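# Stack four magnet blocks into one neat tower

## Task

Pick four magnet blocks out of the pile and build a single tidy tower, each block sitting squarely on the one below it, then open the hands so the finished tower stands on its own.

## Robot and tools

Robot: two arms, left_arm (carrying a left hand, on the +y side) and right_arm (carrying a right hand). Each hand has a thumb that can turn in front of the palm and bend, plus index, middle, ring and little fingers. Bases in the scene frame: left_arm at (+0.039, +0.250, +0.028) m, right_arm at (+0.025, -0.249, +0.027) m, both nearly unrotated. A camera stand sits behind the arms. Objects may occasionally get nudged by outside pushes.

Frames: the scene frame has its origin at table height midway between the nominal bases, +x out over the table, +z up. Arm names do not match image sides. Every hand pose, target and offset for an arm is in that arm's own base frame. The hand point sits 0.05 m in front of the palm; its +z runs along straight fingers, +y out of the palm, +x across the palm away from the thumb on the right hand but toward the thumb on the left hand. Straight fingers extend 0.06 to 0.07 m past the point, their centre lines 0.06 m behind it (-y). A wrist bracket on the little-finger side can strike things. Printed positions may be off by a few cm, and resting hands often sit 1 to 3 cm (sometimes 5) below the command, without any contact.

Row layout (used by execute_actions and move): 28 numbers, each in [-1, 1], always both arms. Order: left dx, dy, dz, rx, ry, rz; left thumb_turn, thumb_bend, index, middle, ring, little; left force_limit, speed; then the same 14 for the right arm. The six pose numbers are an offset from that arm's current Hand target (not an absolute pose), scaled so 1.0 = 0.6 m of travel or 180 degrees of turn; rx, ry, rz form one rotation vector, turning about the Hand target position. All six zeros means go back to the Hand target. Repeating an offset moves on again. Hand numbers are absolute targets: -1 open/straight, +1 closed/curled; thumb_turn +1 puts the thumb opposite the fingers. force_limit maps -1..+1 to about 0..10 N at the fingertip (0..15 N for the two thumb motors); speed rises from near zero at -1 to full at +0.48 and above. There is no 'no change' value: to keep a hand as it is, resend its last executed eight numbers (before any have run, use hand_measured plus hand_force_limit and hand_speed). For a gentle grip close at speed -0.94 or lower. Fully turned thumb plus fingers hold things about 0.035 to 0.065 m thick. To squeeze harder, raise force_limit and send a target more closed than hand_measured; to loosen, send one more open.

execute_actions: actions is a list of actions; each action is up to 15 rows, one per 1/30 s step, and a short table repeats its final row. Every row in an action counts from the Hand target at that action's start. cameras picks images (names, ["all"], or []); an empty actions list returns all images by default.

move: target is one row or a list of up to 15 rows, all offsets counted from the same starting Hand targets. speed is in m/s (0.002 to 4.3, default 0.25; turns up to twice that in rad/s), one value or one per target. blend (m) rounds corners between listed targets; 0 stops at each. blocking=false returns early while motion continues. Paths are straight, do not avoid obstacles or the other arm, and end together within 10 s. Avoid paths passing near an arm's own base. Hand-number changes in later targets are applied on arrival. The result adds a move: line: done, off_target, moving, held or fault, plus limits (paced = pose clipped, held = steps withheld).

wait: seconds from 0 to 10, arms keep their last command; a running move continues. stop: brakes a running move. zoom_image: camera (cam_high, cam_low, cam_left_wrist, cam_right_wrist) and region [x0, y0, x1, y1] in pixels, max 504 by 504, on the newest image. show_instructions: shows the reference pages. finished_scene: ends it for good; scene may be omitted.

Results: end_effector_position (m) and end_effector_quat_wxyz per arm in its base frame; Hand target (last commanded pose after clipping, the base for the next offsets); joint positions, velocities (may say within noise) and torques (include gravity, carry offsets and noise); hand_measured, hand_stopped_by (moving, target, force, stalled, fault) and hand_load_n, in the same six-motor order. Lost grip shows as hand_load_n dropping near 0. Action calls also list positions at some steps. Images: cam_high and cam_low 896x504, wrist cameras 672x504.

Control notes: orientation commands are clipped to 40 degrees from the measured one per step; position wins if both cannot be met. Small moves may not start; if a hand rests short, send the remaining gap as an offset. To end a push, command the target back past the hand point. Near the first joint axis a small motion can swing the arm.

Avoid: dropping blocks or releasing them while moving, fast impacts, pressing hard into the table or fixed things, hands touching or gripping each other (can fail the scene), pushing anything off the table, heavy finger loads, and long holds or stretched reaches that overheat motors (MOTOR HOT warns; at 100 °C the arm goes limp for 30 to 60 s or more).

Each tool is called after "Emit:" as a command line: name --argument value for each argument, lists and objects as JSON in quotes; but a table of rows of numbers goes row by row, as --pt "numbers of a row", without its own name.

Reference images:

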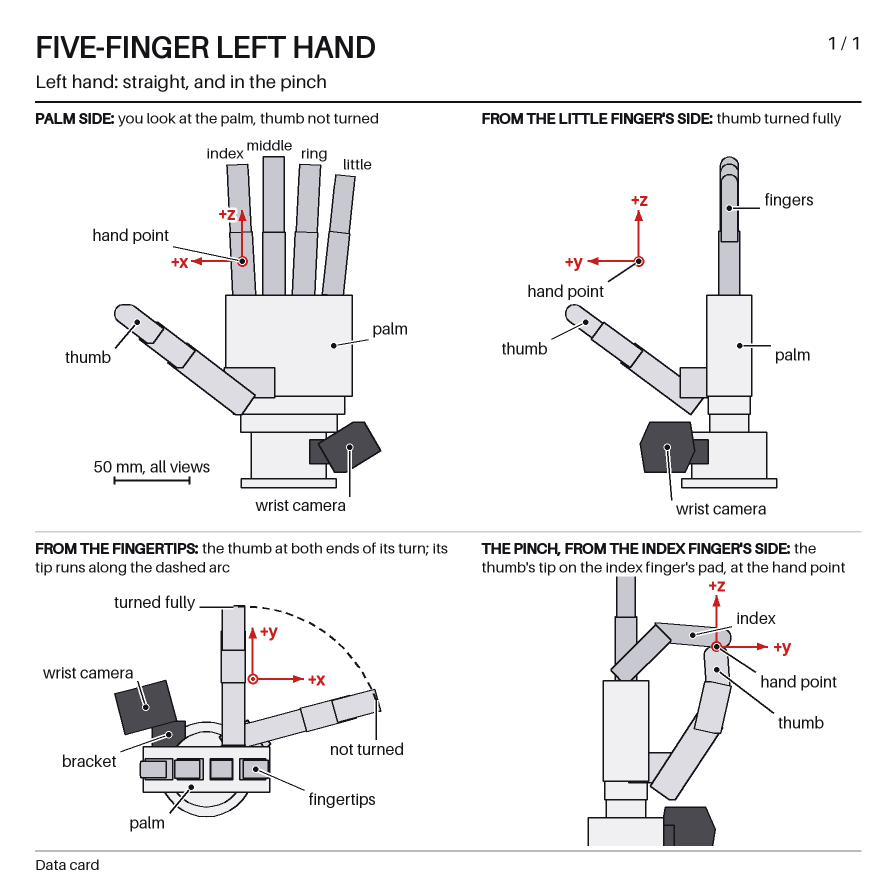

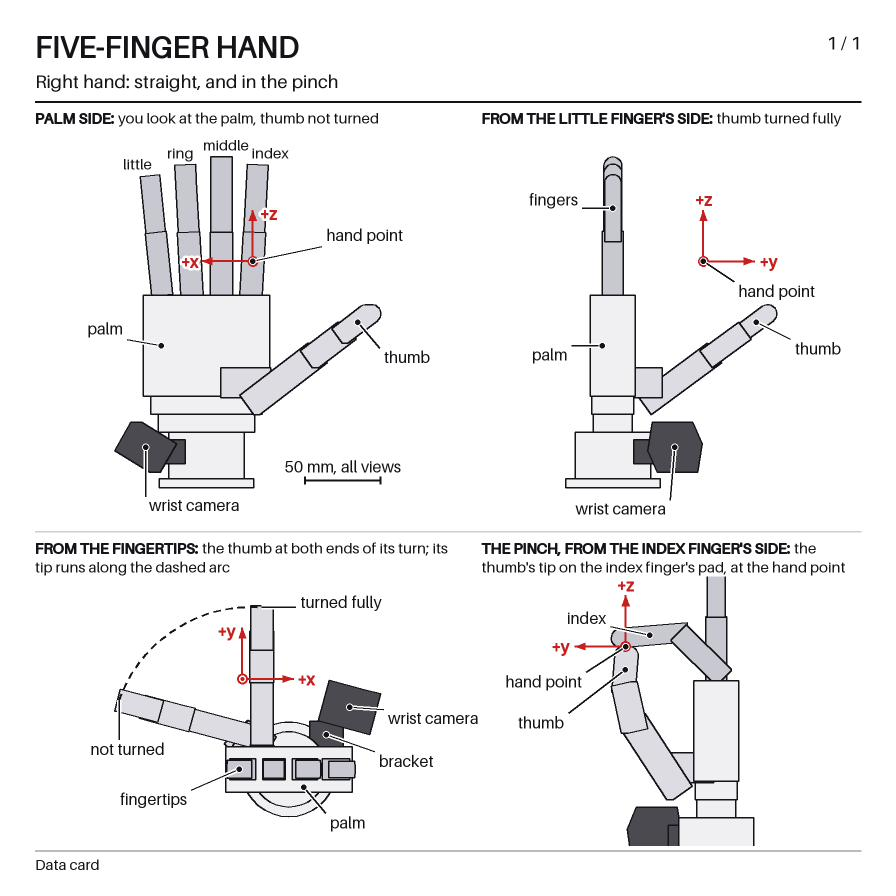

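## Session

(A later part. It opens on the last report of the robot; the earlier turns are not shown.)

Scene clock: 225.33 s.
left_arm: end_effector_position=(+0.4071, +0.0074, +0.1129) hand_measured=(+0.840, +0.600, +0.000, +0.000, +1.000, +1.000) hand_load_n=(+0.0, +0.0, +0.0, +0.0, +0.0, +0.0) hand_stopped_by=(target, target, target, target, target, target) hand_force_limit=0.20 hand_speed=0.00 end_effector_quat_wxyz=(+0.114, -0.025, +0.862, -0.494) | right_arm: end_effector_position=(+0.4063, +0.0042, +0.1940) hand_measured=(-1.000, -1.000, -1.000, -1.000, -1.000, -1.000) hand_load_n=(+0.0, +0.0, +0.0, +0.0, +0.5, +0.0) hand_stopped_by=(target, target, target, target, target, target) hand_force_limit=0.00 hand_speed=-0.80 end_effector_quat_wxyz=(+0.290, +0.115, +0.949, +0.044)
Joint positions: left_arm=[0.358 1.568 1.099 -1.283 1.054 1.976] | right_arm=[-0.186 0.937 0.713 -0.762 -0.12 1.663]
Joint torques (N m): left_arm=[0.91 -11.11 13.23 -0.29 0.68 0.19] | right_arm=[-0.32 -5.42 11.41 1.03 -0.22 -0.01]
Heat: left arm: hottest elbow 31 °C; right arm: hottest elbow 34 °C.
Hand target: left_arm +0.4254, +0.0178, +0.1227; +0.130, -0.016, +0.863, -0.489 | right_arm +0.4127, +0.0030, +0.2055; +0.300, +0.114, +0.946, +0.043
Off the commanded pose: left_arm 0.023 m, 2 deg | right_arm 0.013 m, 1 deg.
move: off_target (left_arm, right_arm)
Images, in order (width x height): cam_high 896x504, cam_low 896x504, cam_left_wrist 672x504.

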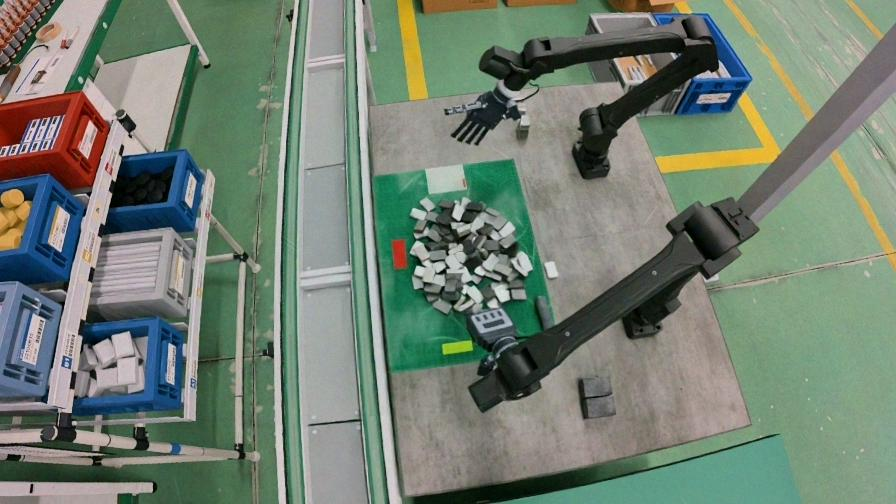

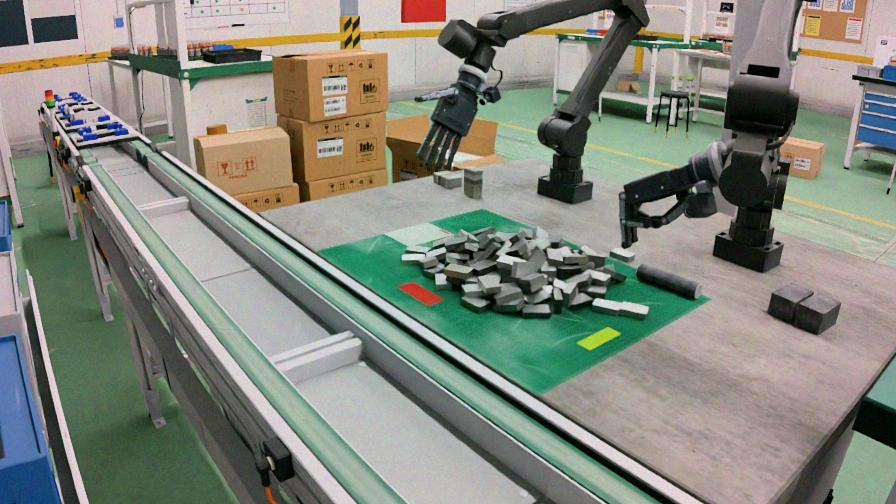

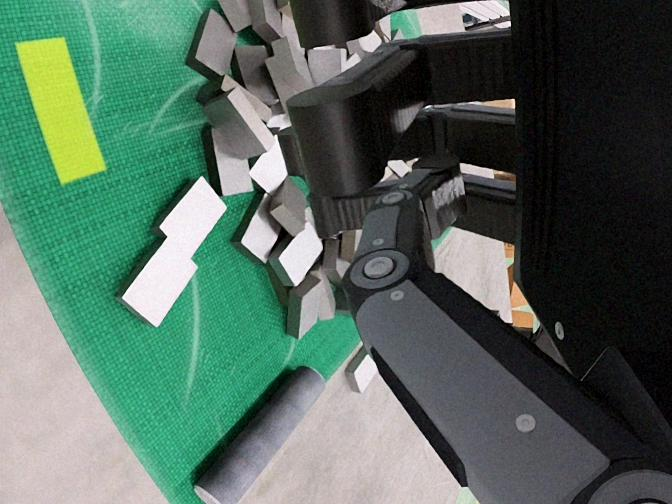

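Emit:
move --pt "-0.0657 -0.048 -0.05 -0.0175 -0.0332 0.5863 0.84 -0.7 -0.2 -0.2 1 1 0.2 -0.2 0 0 0 0 0 0 -1 -1 -1 -1 -1 -1 0 -0.8" --pt "-0.0657 -0.048 -0.1295 -0.0175 -0.0332 0.5863 0.84 -0.7 -0.2 -0.2 1 1 0.2 -0.2 0 0 0 0 0 0 -1 -1 -1 -1 -1 -1 0 -0.8" --speed '[0.45,0.15]' --cameras '["cam_left_wrist"]'

Emit:
zoom_image --camera "cam_left_wrist" --region '[100, 100, 400, 350]'

Scene clock: 236.90 s.
left_arm: end_effector_position=(+0.3858, -0.0075, +0.0493) hand_measured=(+0.840, -0.700, -0.200, -0.200, +1.000, +1.000) hand_load_n=(+0.5, +0.0, +0.0, +0.0, +0.0, +0.0) hand_stopped_by=(target, target, target, target, target, target) hand_force_limit=0.20 hand_speed=-0.20 end_effector_quat_wxyz=(-0.507, +0.677, -0.491, +0.209) | right_arm: end_effector_position=(+0.4063, +0.0042, +0.1940) hand_measured=(-1.000, -1.000, -1.000, -1.000, -1.000, -1.000) hand_load_n=(+0.0, +0.0, -0.5, +0.0, +0.0, +0.0) hand_stopped_by=(target, target, target, target, target, target) hand_force_limit=0.00 hand_speed=-0.80 end_effector_quat_wxyz=(+0.290, +0.115, +0.949, +0.044)
Joint positions: left_arm=[-0.286 1.164 0.35 0.238 -0.75 -0.18] | right_arm=[-0.186 0.937 0.713 -0.762 -0.12 1.663]
Joint torques (N m): left_arm=[-0.38 -4.54 7.57 2.61 -0.55 -0.06] | right_arm=[-0.32 -5.01 11.37 1.06 -0.2 -0.04]
Heat: left arm: hottest elbow 31 °C; right arm: hottest elbow 34 °C.
Hand target: left_arm +0.3860, -0.0110, +0.0451; -0.506, +0.677, -0.491, +0.213 | right_arm +0.4127, +0.0030, +0.2055; +0.300, +0.114, +0.946, +0.043
Off the commanded pose: left_arm 0.006 m, 0 deg | right_arm 0.013 m, 1 deg.
move: off_target (right_arm)
Images, in order (width x height): cam_left_wrist 672x504.

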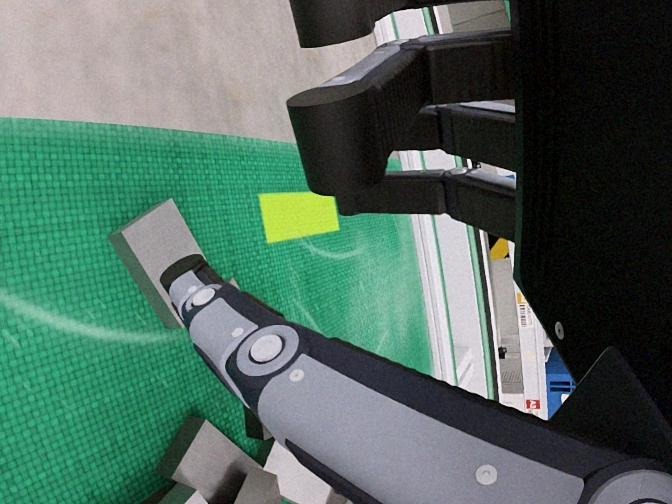

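Scaled by 1.680 from the camera's 672x504 image, which has a finer 960x720 frame.

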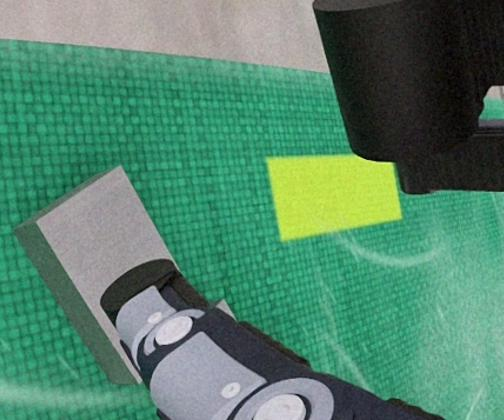

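Emit:
move --pt "-0.0035 -0.0195 -0.06 0 0 0.011 0.84 -0.8 -0.2 -0.2 1 1 0.2 -0.2 0 0 0 0 0 0 -1 -1 -1 -1 -1 -1 0 -0.8" --speed '[0.1]' --cameras '["cam_left_wrist"]'

Emit:
zoom_image --camera "cam_left_wrist" --region '[100, 100, 400, 350]'

Scene clock: 238.60 s.
left_arm: end_effector_position=(+0.3846, -0.0186, +0.0134) hand_measured=(+0.840, -0.800, -0.200, -0.200, +1.000, +1.000) hand_load_n=(+0.0, +0.0, -0.5, +0.0, +0.0, +0.0) hand_stopped_by=(target, target, target, target, target, target) hand_force_limit=0.20 hand_speed=-0.20 end_effector_quat_wxyz=(-0.511, +0.684, -0.481, +0.199) | right_arm: end_effector_position=(+0.4063, +0.0042, +0.1940) hand_measured=(-1.000, -1.000, -1.000, -1.000, -1.000, -1.000) hand_load_n=(+0.0, +0.0, +0.0, +0.0, +0.0, +0.0) hand_stopped_by=(target, target, target, target, target, target) hand_force_limit=0.00 hand_speed=-0.80 end_effector_quat_wxyz=(+0.290, +0.115, +0.949, +0.044)
Joint positions: left_arm=[-0.343 1.326 0.335 0.362 -0.826 -0.25] | right_arm=[-0.186 0.937 0.713 -0.762 -0.12 1.663]
Joint torques (N m): left_arm=[-0.5 -5.71 6.16 2.55 -0.65 -0.11] | right_arm=[0.15 -5.07 11.48 1.06 -0.21 -0.01]
Heat: left arm: hottest elbow 31 °C; right arm: hottest elbow 34 °C.
Hand target: left_arm +0.3839, -0.0226, +0.0091; -0.509, +0.685, -0.479, +0.204 | right_arm +0.4127, +0.0030, +0.2055; +0.300, +0.114, +0.946, +0.043
Off the commanded pose: left_arm 0.006 m, 1 deg | right_arm 0.013 m, 1 deg.
move: off_target (right_arm)
Images, in order (width x height): cam_left_wrist 672x504.

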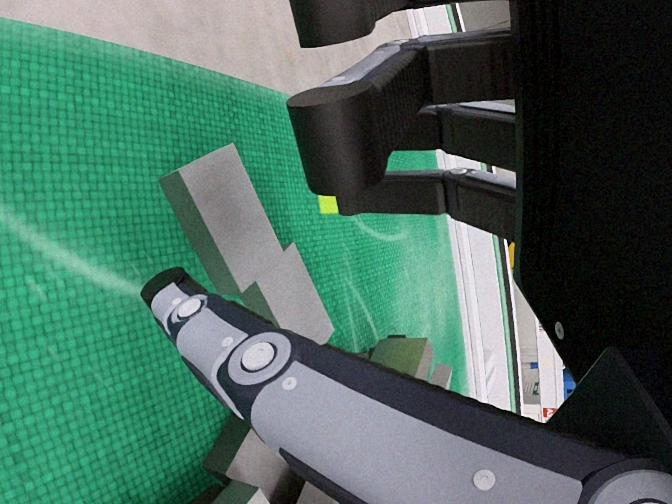

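Scaled by 1.680 from the camera's 672x504 image, which has a finer 960x720 frame.

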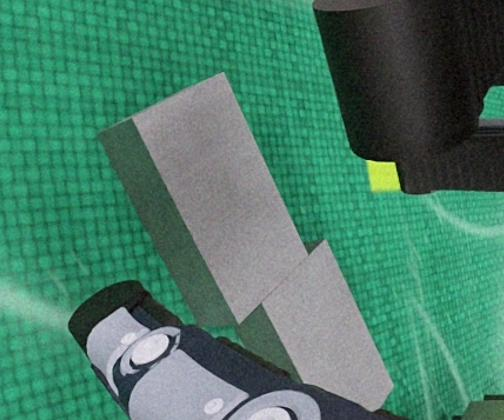

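Emit:
move --pt "-0.0015 0.0005 -0.026 0 0 -0.0333 0.84 -0.45 -0.2 -0.2 1 1 0.2 -0.2 0 0 0 0 0 0 -1 -1 -1 -1 -1 -1 0 -0.8" --speed '[0.06]' --cameras '["cam_left_wrist"]'

Emit:
zoom_image --camera "cam_left_wrist" --region '[150, 100, 400, 350]'

Scene clock: 240.63 s.
left_arm: end_effector_position=(+0.3853, -0.0280, -0.0012) hand_measured=(+0.840, -0.450, -0.200, -0.200, +1.000, +1.000) hand_load_n=(+0.0, +0.0, +0.0, -0.5, +0.0, +0.0) hand_stopped_by=(target, target, target, target, target, target) hand_force_limit=0.20 hand_speed=-0.20 end_effector_quat_wxyz=(-0.496, +0.661, -0.511, +0.237) | right_arm: end_effector_position=(+0.4063, +0.0042, +0.1940) hand_measured=(-1.000, -1.000, -1.000, -1.000, -1.000, -1.000) hand_load_n=(+0.0, +0.0, +0.0, +0.0, +0.0, +0.0) hand_stopped_by=(target, target, target, target, target, target) hand_force_limit=0.00 hand_speed=-0.80 end_effector_quat_wxyz=(+0.290, +0.115, +0.949, +0.044)
Joint positions: left_arm=[-0.322 1.386 0.283 0.556 -0.709 -0.166] | right_arm=[-0.186 0.937 0.713 -0.762 -0.12 1.663]
Joint torques (N m): left_arm=[1.14 -5.71 5.19 2.63 -0.25 0.19] | right_arm=[-0.38 -5.36 11.41 1.05 -0.19 -0.01]
Heat: left arm: hottest elbow 31 °C; right arm: hottest elbow 34 °C.
Hand target: left_arm +0.3831, -0.0224, -0.0065; -0.498, +0.659, -0.514, +0.231 | right_arm +0.4127, +0.0030, +0.2055; +0.300, +0.114, +0.946, +0.043
Off the commanded pose: left_arm 0.008 m, 1 deg | right_arm 0.013 m, 1 deg.
move: off_target (right_arm)
Images, in order (width x height): cam_left_wrist 672x504.

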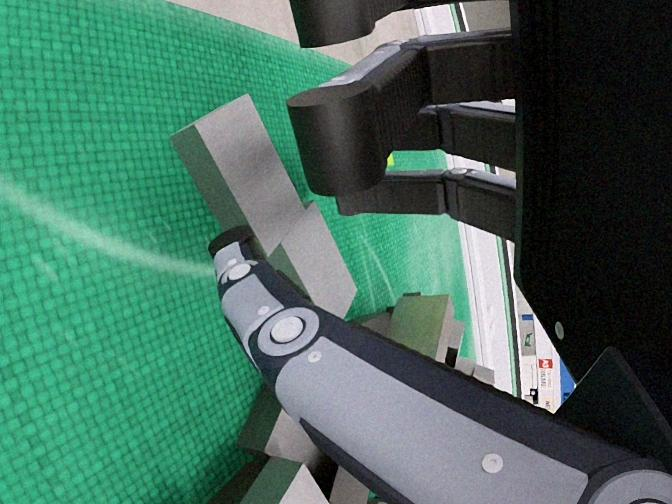

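Scaled by 2.016 from the camera's 672x504 image, which has a finer 960x720 frame.

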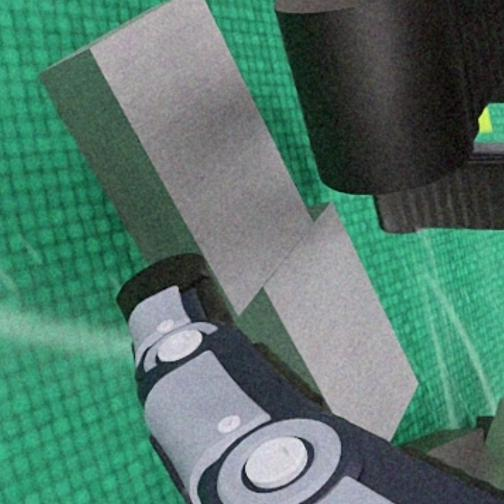

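Emit:
move --pt "0.01 0.03 0.04 0 0 0 0.84 -0.45 -0.2 -0.2 1 1 0.2 -0.2 0 0 0 0 0 0 -1 -1 -1 -1 -1 -1 0 -0.8" --pt "0.0048 0.0157 -0.0175 0 0 0 0.84 -0.45 -0.2 -0.2 1 1 0.2 -0.2 0 0 0 0 0 0 -1 -1 -1 -1 -1 -1 0 -0.8" --speed '[0.08,0.06]' --cameras '["cam_left_wrist"]'

Emit:
zoom_image --camera "cam_left_wrist" --region '[150, 100, 400, 350]'

Scene clock: 243.40 s.
left_arm: end_effector_position=(+0.3938, -0.0080, -0.0014) hand_measured=(+0.840, -0.450, -0.200, -0.200, +1.000, +1.000) hand_load_n=(-3.0, -2.0, +0.0, +0.0, +0.0, +0.5) hand_stopped_by=(target, target, target, target, target, target) hand_force_limit=0.20 hand_speed=-0.20 end_effector_quat_wxyz=(-0.508, +0.660, -0.500, +0.238) | right_arm: end_effector_position=(+0.4063, +0.0042, +0.1940) hand_measured=(-1.000, -1.000, -1.000, -1.000, -1.000, -1.000) hand_load_n=(+0.0, +0.0, +0.0, +0.0, +0.0, +0.0) hand_stopped_by=(target, target, target, target, target, target) hand_force_limit=0.00 hand_speed=-0.80 end_effector_quat_wxyz=(+0.290, +0.115, +0.949, +0.044)
Joint positions: left_arm=[-0.256 1.426 0.277 0.654 -0.678 -0.116] | right_arm=[-0.186 0.937 0.713 -0.762 -0.12 1.663]
Joint torques (N m): left_arm=[-0.67 -4.48 4.52 2.15 -0.09 -0.03] | right_arm=[-0.21 -5.13 11.47 1.14 -0.21 -0.01]
Heat: left arm: hottest elbow 31 °C; right arm: hottest elbow 35 °C.
Hand target: left_arm +0.3858, -0.0129, -0.0170; -0.498, +0.659, -0.514, +0.231 | right_arm +0.4127, +0.0030, +0.2055; +0.300, +0.114, +0.946, +0.043
Off the commanded pose: left_arm 0.018 m, 2 deg | right_arm 0.013 m, 1 deg.
move: off_target (left_arm, right_arm)
Images, in order (width x height): cam_left_wrist 672x504.

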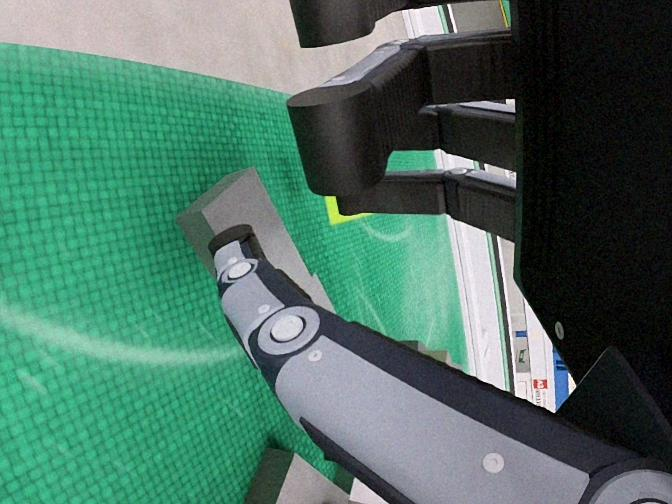

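Scaled by 2.016 from the camera's 672x504 image, which has a finer 960x720 frame.

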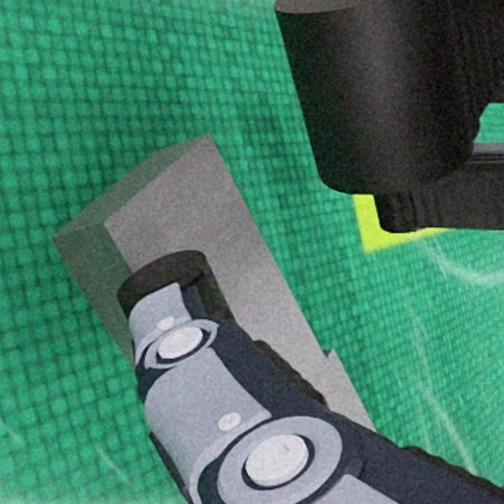

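Emit:
move --pt "-0.005 -0.01 0.045 0 0 0 0.84 -0.6 -0.2 -0.2 1 1 0.2 -0.2 0 0 0 0 0 0 -1 -1 -1 -1 -1 -1 0 -0.8" --speed '[0.08]' --cameras '["cam_left_wrist"]'

Scene clock: 244.83 s.
left_arm: end_effector_position=(+0.3780, -0.0129, +0.0021) hand_measured=(+0.840, -0.600, -0.200, -0.200, +1.000, +1.000) hand_load_n=(+0.0, +0.0, +0.0, +0.0, +0.0, +0.0) hand_stopped_by=(target, target, target, target, target, target) hand_force_limit=0.20 hand_speed=-0.20 end_effector_quat_wxyz=(-0.498, +0.659, -0.520, +0.219) | right_arm: end_effector_position=(+0.4063, +0.0042, +0.1940) hand_measured=(-1.000, -1.000, -1.000, -1.000, -1.000, -1.000) hand_load_n=(+0.0, +0.0, +0.0, +0.0, +0.0, +0.0) hand_stopped_by=(target, target, target, target, target, target) hand_force_limit=0.00 hand_speed=-0.80 end_effector_quat_wxyz=(+0.290, +0.115, +0.949, +0.044)
Joint positions: left_arm=[-0.285 1.335 0.273 0.503 -0.69 -0.125] | right_arm=[-0.186 0.937 0.713 -0.762 -0.12 1.663]
Joint torques (N m): left_arm=[-0.56 -8 7.08 1.29 -0.56 -0.11] | right_arm=[-0.09 -5.3 11.32 1.02 -0.21 -0.01]
Heat: left arm: hottest elbow 31 °C; right arm: hottest elbow 35 °C.
Hand target: left_arm +0.3829, -0.0190, +0.0100; -0.498, +0.659, -0.514, +0.231 | right_arm +0.4127, +0.0030, +0.2055; +0.300, +0.114, +0.946, +0.043
Off the commanded pose: left_arm 0.011 m, 1 deg | right_arm 0.013 m, 1 deg.
move: off_target (left_arm, right_arm)
Images, in order (width x height): cam_left_wrist 672x504.

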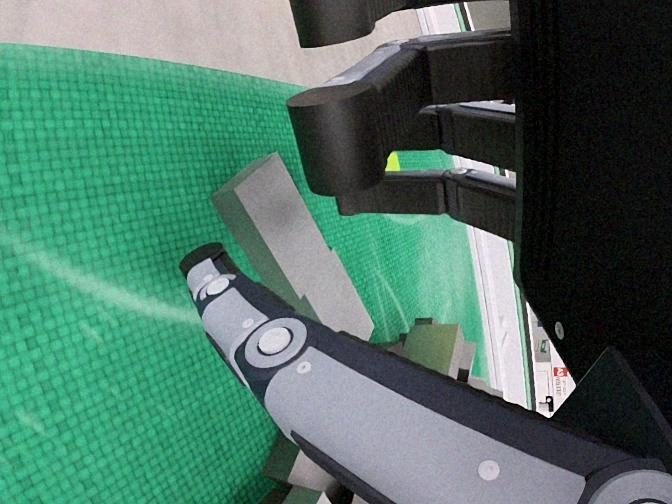

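Emit:
zoom_image --camera "cam_left_wrist" --region '[180, 130, 400, 350]'

Scaled by 2.291 from the camera's 672x504 image, which has a finer 960x720 frame.

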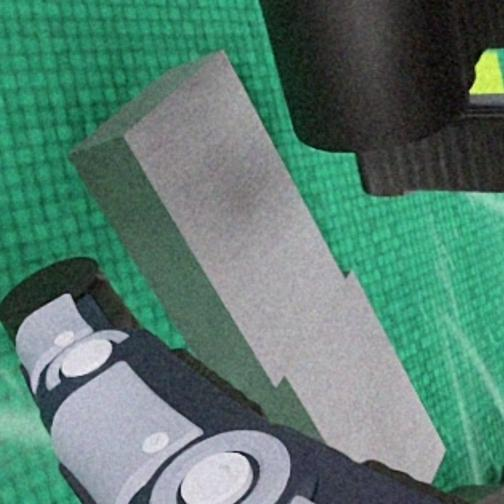

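Emit:
move --pt "0.022 0.0 0.03 0 0 0 0.84 -0.5 -0.2 -0.2 1 1 0.2 -0.2 0 0 0 0 0 0 -1 -1 -1 -1 -1 -1 0 -0.8" --pt "0.0185 -0.004 0.003 0 0 0 0.84 -0.5 -0.2 -0.2 1 1 0.2 -0.2 0 0 0 0 0 0 -1 -1 -1 -1 -1 -1 0 -0.8" --speed '[0.08]' --cameras '["cam_left_wrist"]'

Emit:
zoom_image --camera "cam_left_wrist" --region '[150, 100, 370, 320]'

speed must be one number or one for each of the 2 targets, got a list of 1; nothing of the call was run

Scaled by 2.291 from the camera's 672x504 image, which has a finer 960x720 frame.

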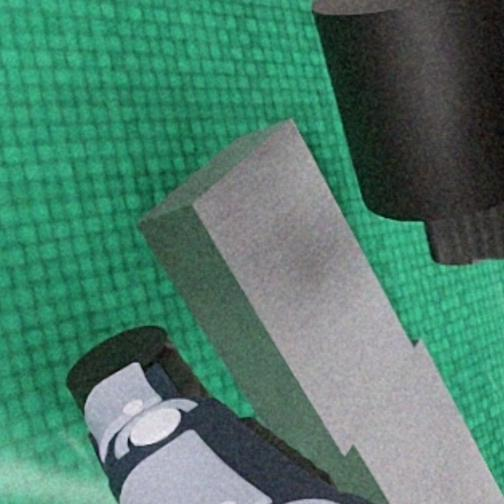

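Emit:
move --pt "0.022 0.0 0.03 0 0 0 0.84 -0.5 -0.2 -0.2 1 1 0.2 -0.2 0 0 0 0 0 0 -1 -1 -1 -1 -1 -1 0 -0.8" --pt "0.0185 -0.004 0.003 0 0 0 0.84 -0.5 -0.2 -0.2 1 1 0.2 -0.2 0 0 0 0 0 0 -1 -1 -1 -1 -1 -1 0 -0.8" --speed 0.08 --cameras '["cam_left_wrist"]'

Emit:
zoom_image --camera "cam_left_wrist" --region '[150, 100, 370, 320]'

Scene clock: 247.67 s.
left_arm: end_effector_position=(+0.3784, -0.0134, +0.0036) hand_measured=(+0.840, -0.500, -0.200, -0.200, +1.000, +1.000) hand_load_n=(+0.0, +0.0, +0.0, +0.0, +0.0, +0.0) hand_stopped_by=(target, target, target, target, target, target) hand_force_limit=0.20 hand_speed=-0.20 end_effector_quat_wxyz=(-0.494, +0.659, -0.525, +0.214) | right_arm: end_effector_position=(+0.4063, +0.0042, +0.1940) hand_measured=(-1.000, -1.000, -1.000, -1.000, -1.000, -1.000) hand_load_n=(+0.0, +0.0, +0.0, +0.0, +0.0, +0.0) hand_stopped_by=(target, target, target, target, target, target) hand_force_limit=0.00 hand_speed=-0.80 end_effector_quat_wxyz=(+0.290, +0.115, +0.949, +0.044)
Joint positions: left_arm=[-0.285 1.321 0.286 0.461 -0.688 -0.126] | right_arm=[-0.186 0.937 0.713 -0.762 -0.12 1.663]
Joint torques (N m): left_arm=[-0.38 -5.42 8.87 2.62 -0.57 -0.1] | right_arm=[-0.26 -5.42 11.37 1.03 -0.2 0.01]
Heat: left arm: hottest elbow 31 °C; right arm: hottest elbow 35 °C.
Hand target: left_arm +0.3940, -0.0214, +0.0118; -0.498, +0.659, -0.514, +0.231 | right_arm +0.4127, +0.0030, +0.2055; +0.300, +0.114, +0.946, +0.043
Off the commanded pose: left_arm 0.019 m, 2 deg | right_arm 0.013 m, 1 deg.
move: off_target (left_arm, right_arm)
Images, in order (width x height): cam_left_wrist 672x504.

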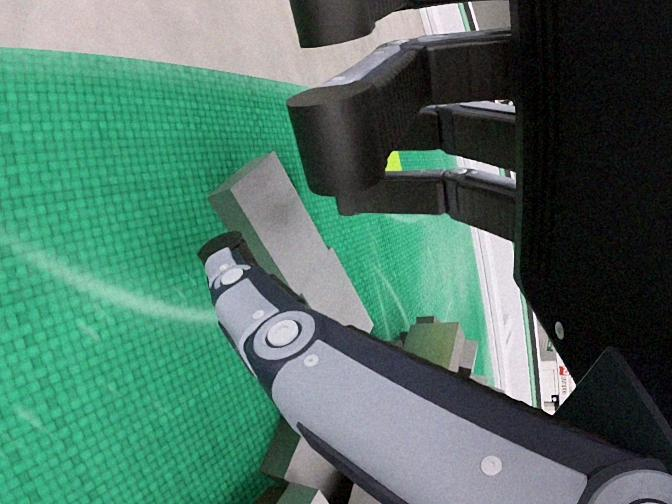

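Scaled by 2.291 from the camera's 672x504 image, which has a finer 960x720 frame.

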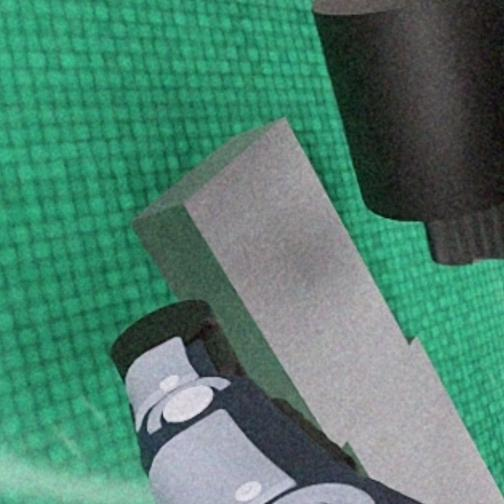

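Emit:
move --pt "0.0 -0.02 0.08 0 0 0 0.84 -0.5 -0.2 -0.2 1 1 0.2 -0.2 0 0 0 0 0 0 -1 -1 -1 -1 -1 -1 0 -0.8" --pt "-0.002 0.013 0.05 0 0 0 0.84 -0.5 -0.2 -0.2 1 1 0.2 -0.2 0 0 0 0 0 0 -1 -1 -1 -1 -1 -1 0 -0.8" --pt "-0.002 0.013 -0.012 0 0 0 0.84 -0.5 -0.2 -0.2 1 1 0.2 -0.2 0 0 0 0 0 0 -1 -1 -1 -1 -1 -1 0 -0.8" --speed 0.08 --cameras '["cam_left_wrist"]'

Emit:
zoom_image --camera "cam_left_wrist" --region '[150, 100, 370, 320]'

Scene clock: 251.27 s.
left_arm: end_effector_position=(+0.3944, -0.0185, +0.0096) hand_measured=(+0.840, -0.500, -0.200, -0.200, +1.000, +1.000) hand_load_n=(+0.0, +0.0, +0.0, +0.0, +0.0, +0.0) hand_stopped_by=(target, target, target, target, target, target) hand_force_limit=0.20 hand_speed=-0.20 end_effector_quat_wxyz=(-0.496, +0.661, -0.511, +0.236) | right_arm: end_effector_position=(+0.4063, +0.0042, +0.1940) hand_measured=(-1.000, -1.000, -1.000, -1.000, -1.000, -1.000) hand_load_n=(+0.0, +0.0, +0.0, +0.0, +0.0, +0.0) hand_stopped_by=(target, target, target, target, target, target) hand_force_limit=0.00 hand_speed=-0.80 end_effector_quat_wxyz=(+0.290, +0.115, +0.949, +0.044)
Joint positions: left_arm=[-0.277 1.352 0.304 0.517 -0.671 -0.136] | right_arm=[-0.186 0.937 0.713 -0.762 -0.12 1.663]
Joint torques (N m): left_arm=[1.14 -5.71 5.78 2.65 -0.23 0.2] | right_arm=[0.21 -5.13 11.41 0.99 -0.23 -0.02]
Heat: left arm: hottest elbow 30 °C; right arm: hottest elbow 35 °C.
Hand target: left_arm +0.3928, -0.0135, +0.0045; -0.498, +0.659, -0.514, +0.231 | right_arm +0.4127, +0.0030, +0.2055; +0.300, +0.114, +0.946, +0.043
Off the commanded pose: left_arm 0.007 m, 1 deg | right_arm 0.013 m, 1 deg.
move: off_target (right_arm)
Images, in order (width x height): cam_left_wrist 672x504.

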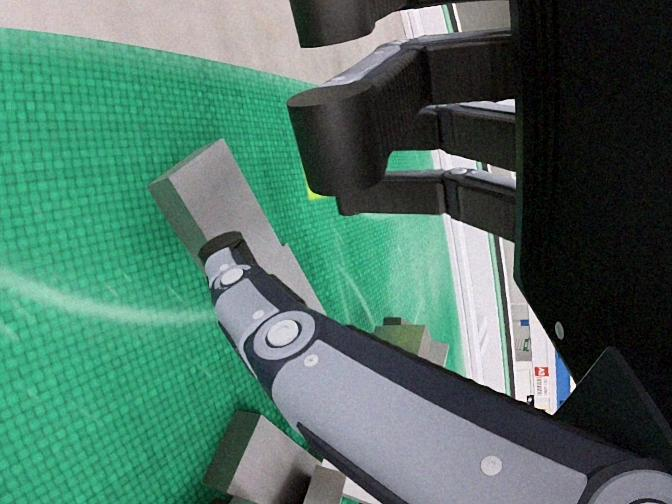

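Scaled by 2.291 from the camera's 672x504 image, which has a finer 960x720 frame.

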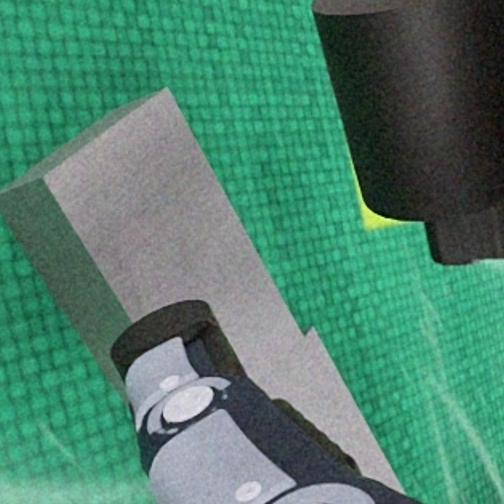

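Emit:
move --target '[0,0,-0.035,0,0,0,0.84,-0.47,-0.2,-0.2,1,1,0.2,-0.2,0,0,0,0,0,0,-1,-1,-1,-1,-1,-1,0,-0.8]' --speed 0.05 --cameras '["cam_left_wrist"]'

Emit:
zoom_image --camera "cam_left_wrist" --region '[150, 100, 370, 320]'

Scene clock: 252.87 s.
left_arm: end_effector_position=(+0.3953, -0.0187, -0.0109) hand_measured=(+0.840, -0.470, -0.200, -0.200, +1.000, +1.000) hand_load_n=(+0.0, +0.5, +0.0, +0.0, +0.0, +0.0) hand_stopped_by=(target, target, target, target, target, target) hand_force_limit=0.20 hand_speed=-0.20 end_effector_quat_wxyz=(-0.497, +0.660, -0.511, +0.237) | right_arm: end_effector_position=(+0.4063, +0.0042, +0.1940) hand_measured=(-1.000, -1.000, -1.000, -1.000, -1.000, -1.000) hand_load_n=(+0.0, +0.0, +0.0, +0.0, +0.0, +0.0) hand_stopped_by=(target, target, target, target, target, target) hand_force_limit=0.00 hand_speed=-0.80 end_effector_quat_wxyz=(+0.290, +0.115, +0.949, +0.044)
Joint positions: left_arm=[-0.277 1.459 0.292 0.639 -0.671 -0.134] | right_arm=[-0.186 0.937 0.713 -0.762 -0.12 1.663]
Joint torques (N m): left_arm=[1.14 -6.3 4.72 2.66 -0.23 0.18] | right_arm=[-0.26 -4.89 11.44 1.09 -0.22 -0.02]
Heat: left arm: hottest elbow 30 °C; right arm: hottest elbow 35 °C.
Hand target: left_arm +0.3928, -0.0135, -0.0163; -0.498, +0.659, -0.514, +0.231 | right_arm +0.4127, +0.0030, +0.2055; +0.300, +0.114, +0.946, +0.043
Off the commanded pose: left_arm 0.008 m, 1 deg | right_arm 0.013 m, 1 deg.
move: off_target (right_arm)
Images, in order (width x height): cam_left_wrist 672x504.

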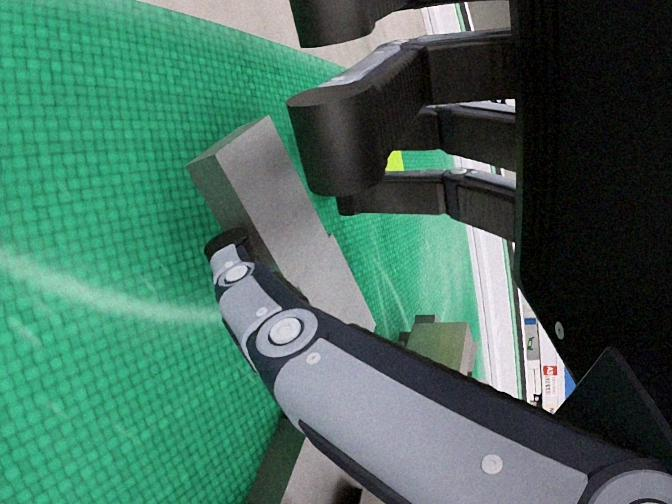

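Scaled by 2.291 from the camera's 672x504 image, which has a finer 960x720 frame.

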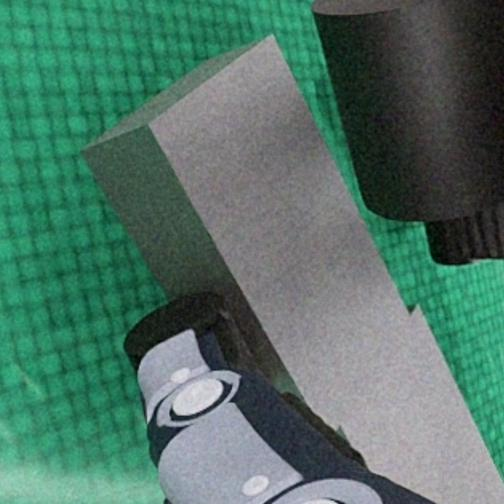

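Emit:
move --pt "0 0 0 0 0 0 1.0 -0.47 -0.2 -0.2 1 1 0.2 -0.5 0 0 0 0 0 0 -1 -1 -1 -1 -1 -1 0 -0.8" --pt "0 0 0 0 0 0 1.0 -0.4 0.3 0.3 1 1 0.1 -0.85 0 0 0 0 0 0 -1 -1 -1 -1 -1 -1 0 -0.8" --speed 0.05 --cameras '["cam_left_wrist"]'

Emit:
zoom_image --camera "cam_left_wrist" --region '[150, 100, 370, 320]'

Scene clock: 254.63 s.
left_arm: end_effector_position=(+0.3953, -0.0188, -0.0116) hand_measured=(+1.000, -0.404, +0.034, +0.018, +1.000, +1.000) hand_load_n=(-2.5, +12.0, +8.0, +7.0, +0.0, +0.0) hand_stopped_by=(target, target, force, force, target, target) hand_force_limit=0.10 hand_speed=-0.85 end_effector_quat_wxyz=(-0.496, +0.660, -0.512, +0.237) | right_arm: end_effector_position=(+0.4063, +0.0042, +0.1940) hand_measured=(-1.000, -1.000, -1.000, -1.000, -1.000, -1.000) hand_load_n=(+0.0, +0.0, +0.0, +0.0, +0.0, +0.0) hand_stopped_by=(target, target, target, target, target, target) hand_force_limit=0.00 hand_speed=-0.80 end_effector_quat_wxyz=(+0.290, +0.115, +0.949, +0.044)
Joint positions: left_arm=[-0.277 1.462 0.292 0.641 -0.671 -0.134] | right_arm=[-0.186 0.937 0.713 -0.762 -0.12 1.663]
Joint torques (N m): left_arm=[1.08 -6.42 4.68 2.59 -0.24 0.18] | right_arm=[-0.38 -5.19 11.45 1.07 -0.21 -0.02]
Heat: left arm: hottest elbow 30 °C; right arm: hottest elbow 35 °C.
Hand target: left_arm +0.3927, -0.0135, -0.0165; -0.498, +0.659, -0.514, +0.231 | right_arm +0.4127, +0.0030, +0.2055; +0.300, +0.114, +0.946, +0.043
Off the commanded pose: left_arm 0.008 m, 1 deg | right_arm 0.013 m, 1 deg.
move: off_target (right_arm)
Images, in order (width x height): cam_left_wrist 672x504.

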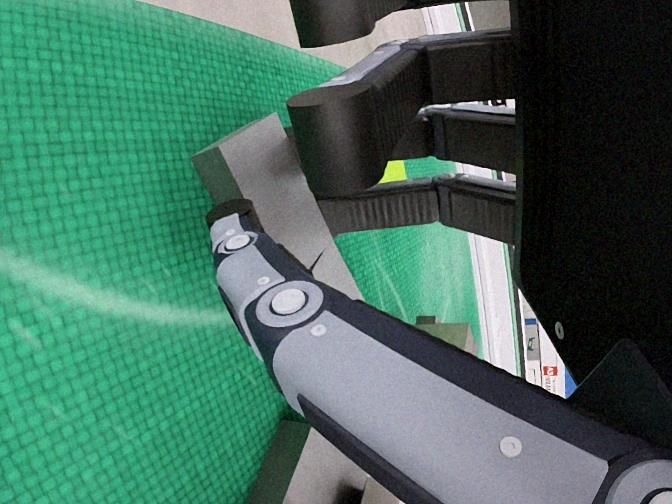

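Scaled by 2.291 from the camera's 672x504 image, which has a finer 960x720 frame.

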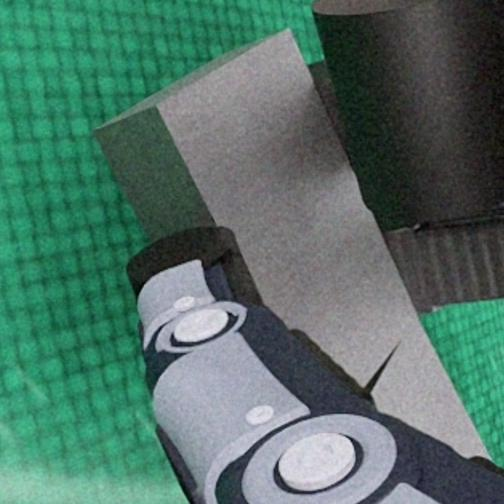

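Emit:
move --pt "0.01 0.0 0.07 0 0 0 1.0 -0.4 0.3 0.3 1 1 0.1 -0.85 0 0 0 0 0 0 -1 -1 -1 -1 -1 -1 0 -0.8" --speed 0.08 --cameras '["cam_left_wrist","cam_low"]'

Emit:
zoom_image --camera "cam_low" --region '[520, 200, 720, 340]'

Scene clock: 256.43 s.
left_arm: end_effector_position=(+0.3799, -0.0132, +0.0054) hand_measured=(+1.000, -0.404, +0.032, +0.018, +1.000, +1.000) hand_load_n=(-2.0, +12.5, +7.5, +7.5, +0.0, +0.0) hand_stopped_by=(target, target, force, force, target, target) hand_force_limit=0.10 hand_speed=-0.85 end_effector_quat_wxyz=(-0.488, +0.662, -0.527, +0.216) | right_arm: end_effector_position=(+0.4063, +0.0042, +0.1940) hand_measured=(-1.000, -1.000, -1.000, -1.000, -1.000, -1.000) hand_load_n=(+0.0, +0.0, +0.0, +0.5, +0.0, +0.0) hand_stopped_by=(target, target, target, target, target, target) hand_force_limit=0.00 hand_speed=-0.80 end_effector_quat_wxyz=(+0.290, +0.115, +0.949, +0.044)
Joint positions: left_arm=[-0.272 1.308 0.292 0.438 -0.666 -0.128] | right_arm=[-0.186 0.937 0.713 -0.762 -0.12 1.663]
Joint torques (N m): left_arm=[1.08 -8.47 9.89 1.43 -0.31 0.17] | right_arm=[-0.09 -5.19 11.41 1.11 -0.2 -0.02]
Heat: left arm: hottest elbow 30 °C; right arm: hottest elbow 35 °C.
Hand target: left_arm +0.3987, -0.0135, +0.0256; -0.498, +0.659, -0.514, +0.231 | right_arm +0.4127, +0.0030, +0.2055; +0.300, +0.114, +0.946, +0.043
Off the commanded pose: left_arm 0.028 m, 2 deg | right_arm 0.013 m, 1 deg.
move: off_target (left_arm, right_arm)
Images, in order (width x height): cam_low 896x504, cam_left_wrist 672x504.

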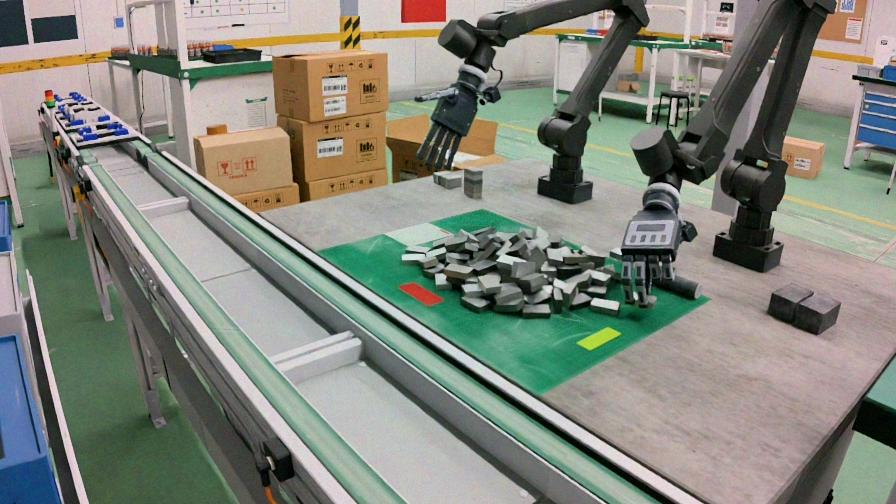

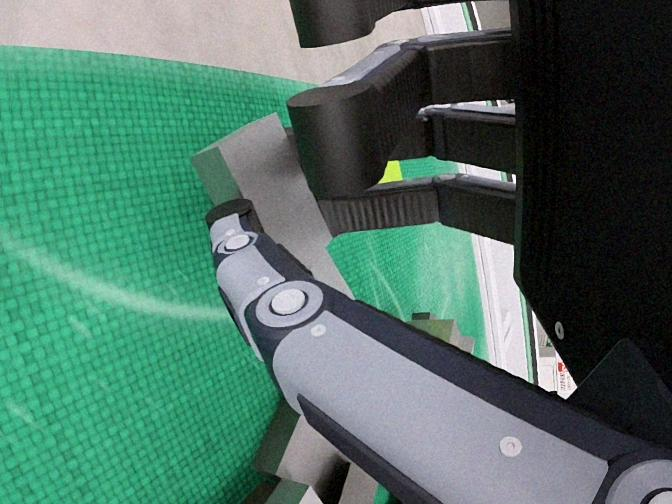

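Scaled by 2.520 from the camera's 896x504 image, which has a finer 1280x720 frame.

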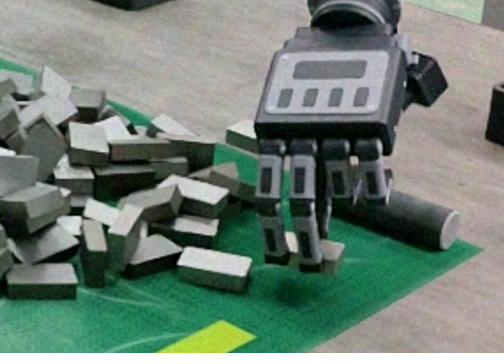

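Emit:
move --pt "0.0 0.09 0.04 0 0 0 1.0 -0.4 0.3 0.3 1 1 0.1 -0.85 0 0 0 0 0 0 -1 -1 -1 -1 -1 -1 0 -0.8" --pt "-0.01 0.096 -0.03 0 0 0 1.0 -0.4 0.3 0.3 1 1 0.1 -0.85 0 0 0 0 0 0 -1 -1 -1 -1 -1 -1 0 -0.8" --pt "-0.01 0.096 -0.07 0 0 0 1.0 -0.4 0.3 0.3 1 1 0.1 -0.85 0 0 0 0 0 0 -1 -1 -1 -1 -1 -1 0 -0.8" --speed '[0.1,0.08,0.04]' --cameras '["cam_left_wrist"]'

Scene clock: 260.17 s.
left_arm: end_effector_position=(+0.3953, +0.0391, -0.0117) hand_measured=(+1.000, -0.404, +0.032, +0.018, +1.000, +1.000) hand_load_n=(-2.5, +12.0, +7.5, +7.5, +0.0, +0.0) hand_stopped_by=(target, target, force, force, target, target) hand_force_limit=0.10 hand_speed=-0.85 end_effector_quat_wxyz=(-0.496, +0.660, -0.513, +0.236) | right_arm: end_effector_position=(+0.4063, +0.0042, +0.1940) hand_measured=(-1.000, -1.000, -1.000, -1.000, -1.000, -1.000) hand_load_n=(+0.0, +0.0, +0.0, +0.0, +0.0, +0.5) hand_stopped_by=(target, target, target, target, target, target) hand_force_limit=0.00 hand_speed=-0.80 end_effector_quat_wxyz=(+0.290, +0.115, +0.949, +0.044)
Joint positions: left_arm=[-0.054 1.459 0.259 0.739 -0.474 -0.007] | right_arm=[-0.186 0.937 0.713 -0.762 -0.12 1.663]
Joint torques (N m): left_arm=[1.14 -6.12 4.66 2.82 -0.15 0.17] | right_arm=[-0.26 -5.25 11.37 1.05 -0.19 -0.01]
Heat: left arm: hottest elbow 30 °C; right arm: hottest elbow 35 °C.
Hand target: left_arm +0.3928, +0.0440, -0.0164; -0.498, +0.659, -0.514, +0.231 | right_arm +0.4127, +0.0030, +0.2055; +0.300, +0.114, +0.946, +0.043
Off the commanded pose: left_arm 0.007 m, 1 deg | right_arm 0.013 m, 1 deg.
move: off_target (right_arm)
Images, in order (width x height): cam_left_wrist 672x504.

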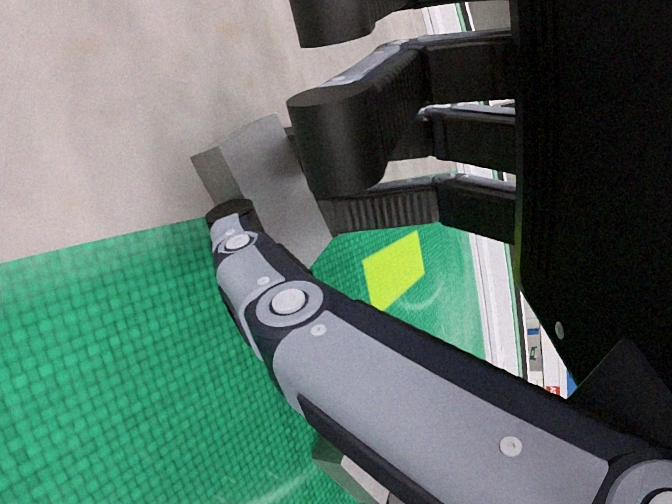

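Emit:
move --pt "0.01 0.03 0.05 0 0 0 1.0 -0.4 0.3 0.3 1 1 0.1 -0.85 0 0 0 0 0 0 -1 -1 -1 -1 -1 -1 0 -0.8" --pt "0.0 0.068 0.05 0 0 0 1.0 -0.4 0.3 0.3 1 1 0.1 -0.85 0 0 0 0 0 0 -1 -1 -1 -1 -1 -1 0 -0.8" --pt "0.0 0.068 0.0 0 0 0 1.0 -0.4 0.3 0.3 1 1 0.1 -0.85 0 0 0 0 0 0 -1 -1 -1 -1 -1 -1 0 -0.8" --speed '[0.1,0.08,0.04]' --cameras '["cam_left_wrist","cam_low"]'

Emit:
zoom_image --camera "cam_low" --region '[520, 200, 720, 340]'

Scene clock: 263.67 s.
left_arm: end_effector_position=(+0.3954, +0.0805, -0.0118) hand_measured=(+1.000, -0.404, +0.032, +0.018, +1.000, +1.000) hand_load_n=(-2.5, +12.0, +8.0, +7.5, +0.0, +0.0) hand_stopped_by=(target, target, force, force, target, target) hand_force_limit=0.10 hand_speed=-0.85 end_effector_quat_wxyz=(-0.496, +0.660, -0.512, +0.236) | right_arm: end_effector_position=(+0.4063, +0.0042, +0.1940) hand_measured=(-1.000, -1.000, -1.000, -1.000, -1.000, -1.000) hand_load_n=(+0.0, -0.5, +0.0, +0.0, +0.0, +0.0) hand_stopped_by=(target, target, target, target, target, target) hand_force_limit=0.00 hand_speed=-0.80 end_effector_quat_wxyz=(+0.290, +0.115, +0.949, +0.044)
Joint positions: left_arm=[0.109 1.472 0.259 0.781 -0.328 0.07] | right_arm=[-0.186 0.937 0.713 -0.762 -0.12 1.663]
Joint torques (N m): left_arm=[1.08 -6.12 4.68 2.88 -0.07 0.17] | right_arm=[-0.44 -5.19 11.29 1.02 -0.21 -0.04]
Heat: left arm: hottest elbow 30 °C; right arm: hottest elbow 35 °C.
Hand target: left_arm +0.3928, +0.0849, -0.0164; -0.498, +0.659, -0.514, +0.231 | right_arm +0.4127, +0.0030, +0.2055; +0.300, +0.114, +0.946, +0.043
Off the commanded pose: left_arm 0.007 m, 1 deg | right_arm 0.013 m, 1 deg.
move: off_target (right_arm)
Images, in order (width x height): cam_low 896x504, cam_left_wrist 672x504.

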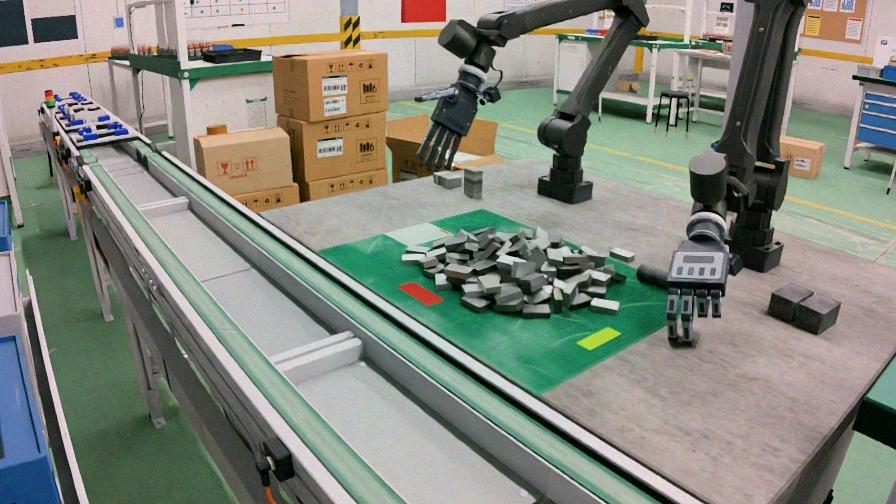

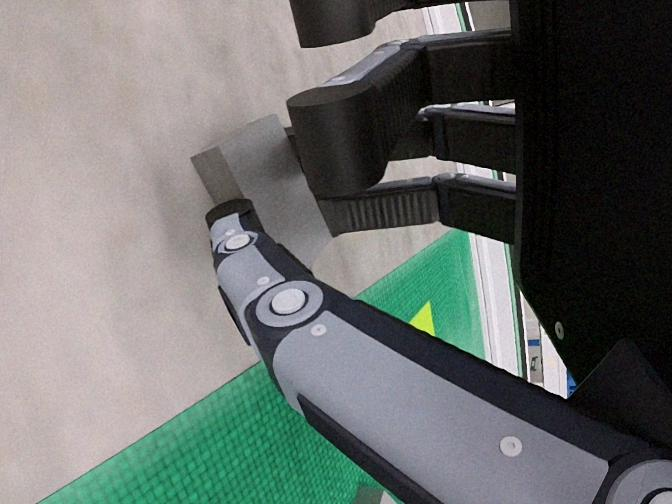

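Scaled by 2.520 from the camera's 896x504 image, which has a finer 1280x720 frame.

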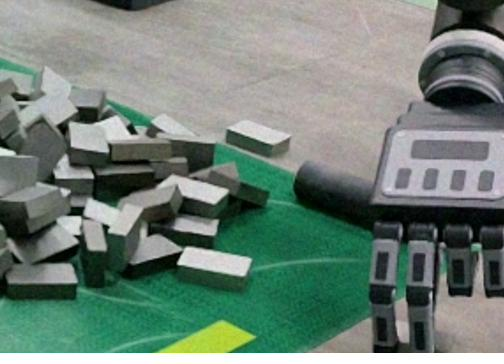

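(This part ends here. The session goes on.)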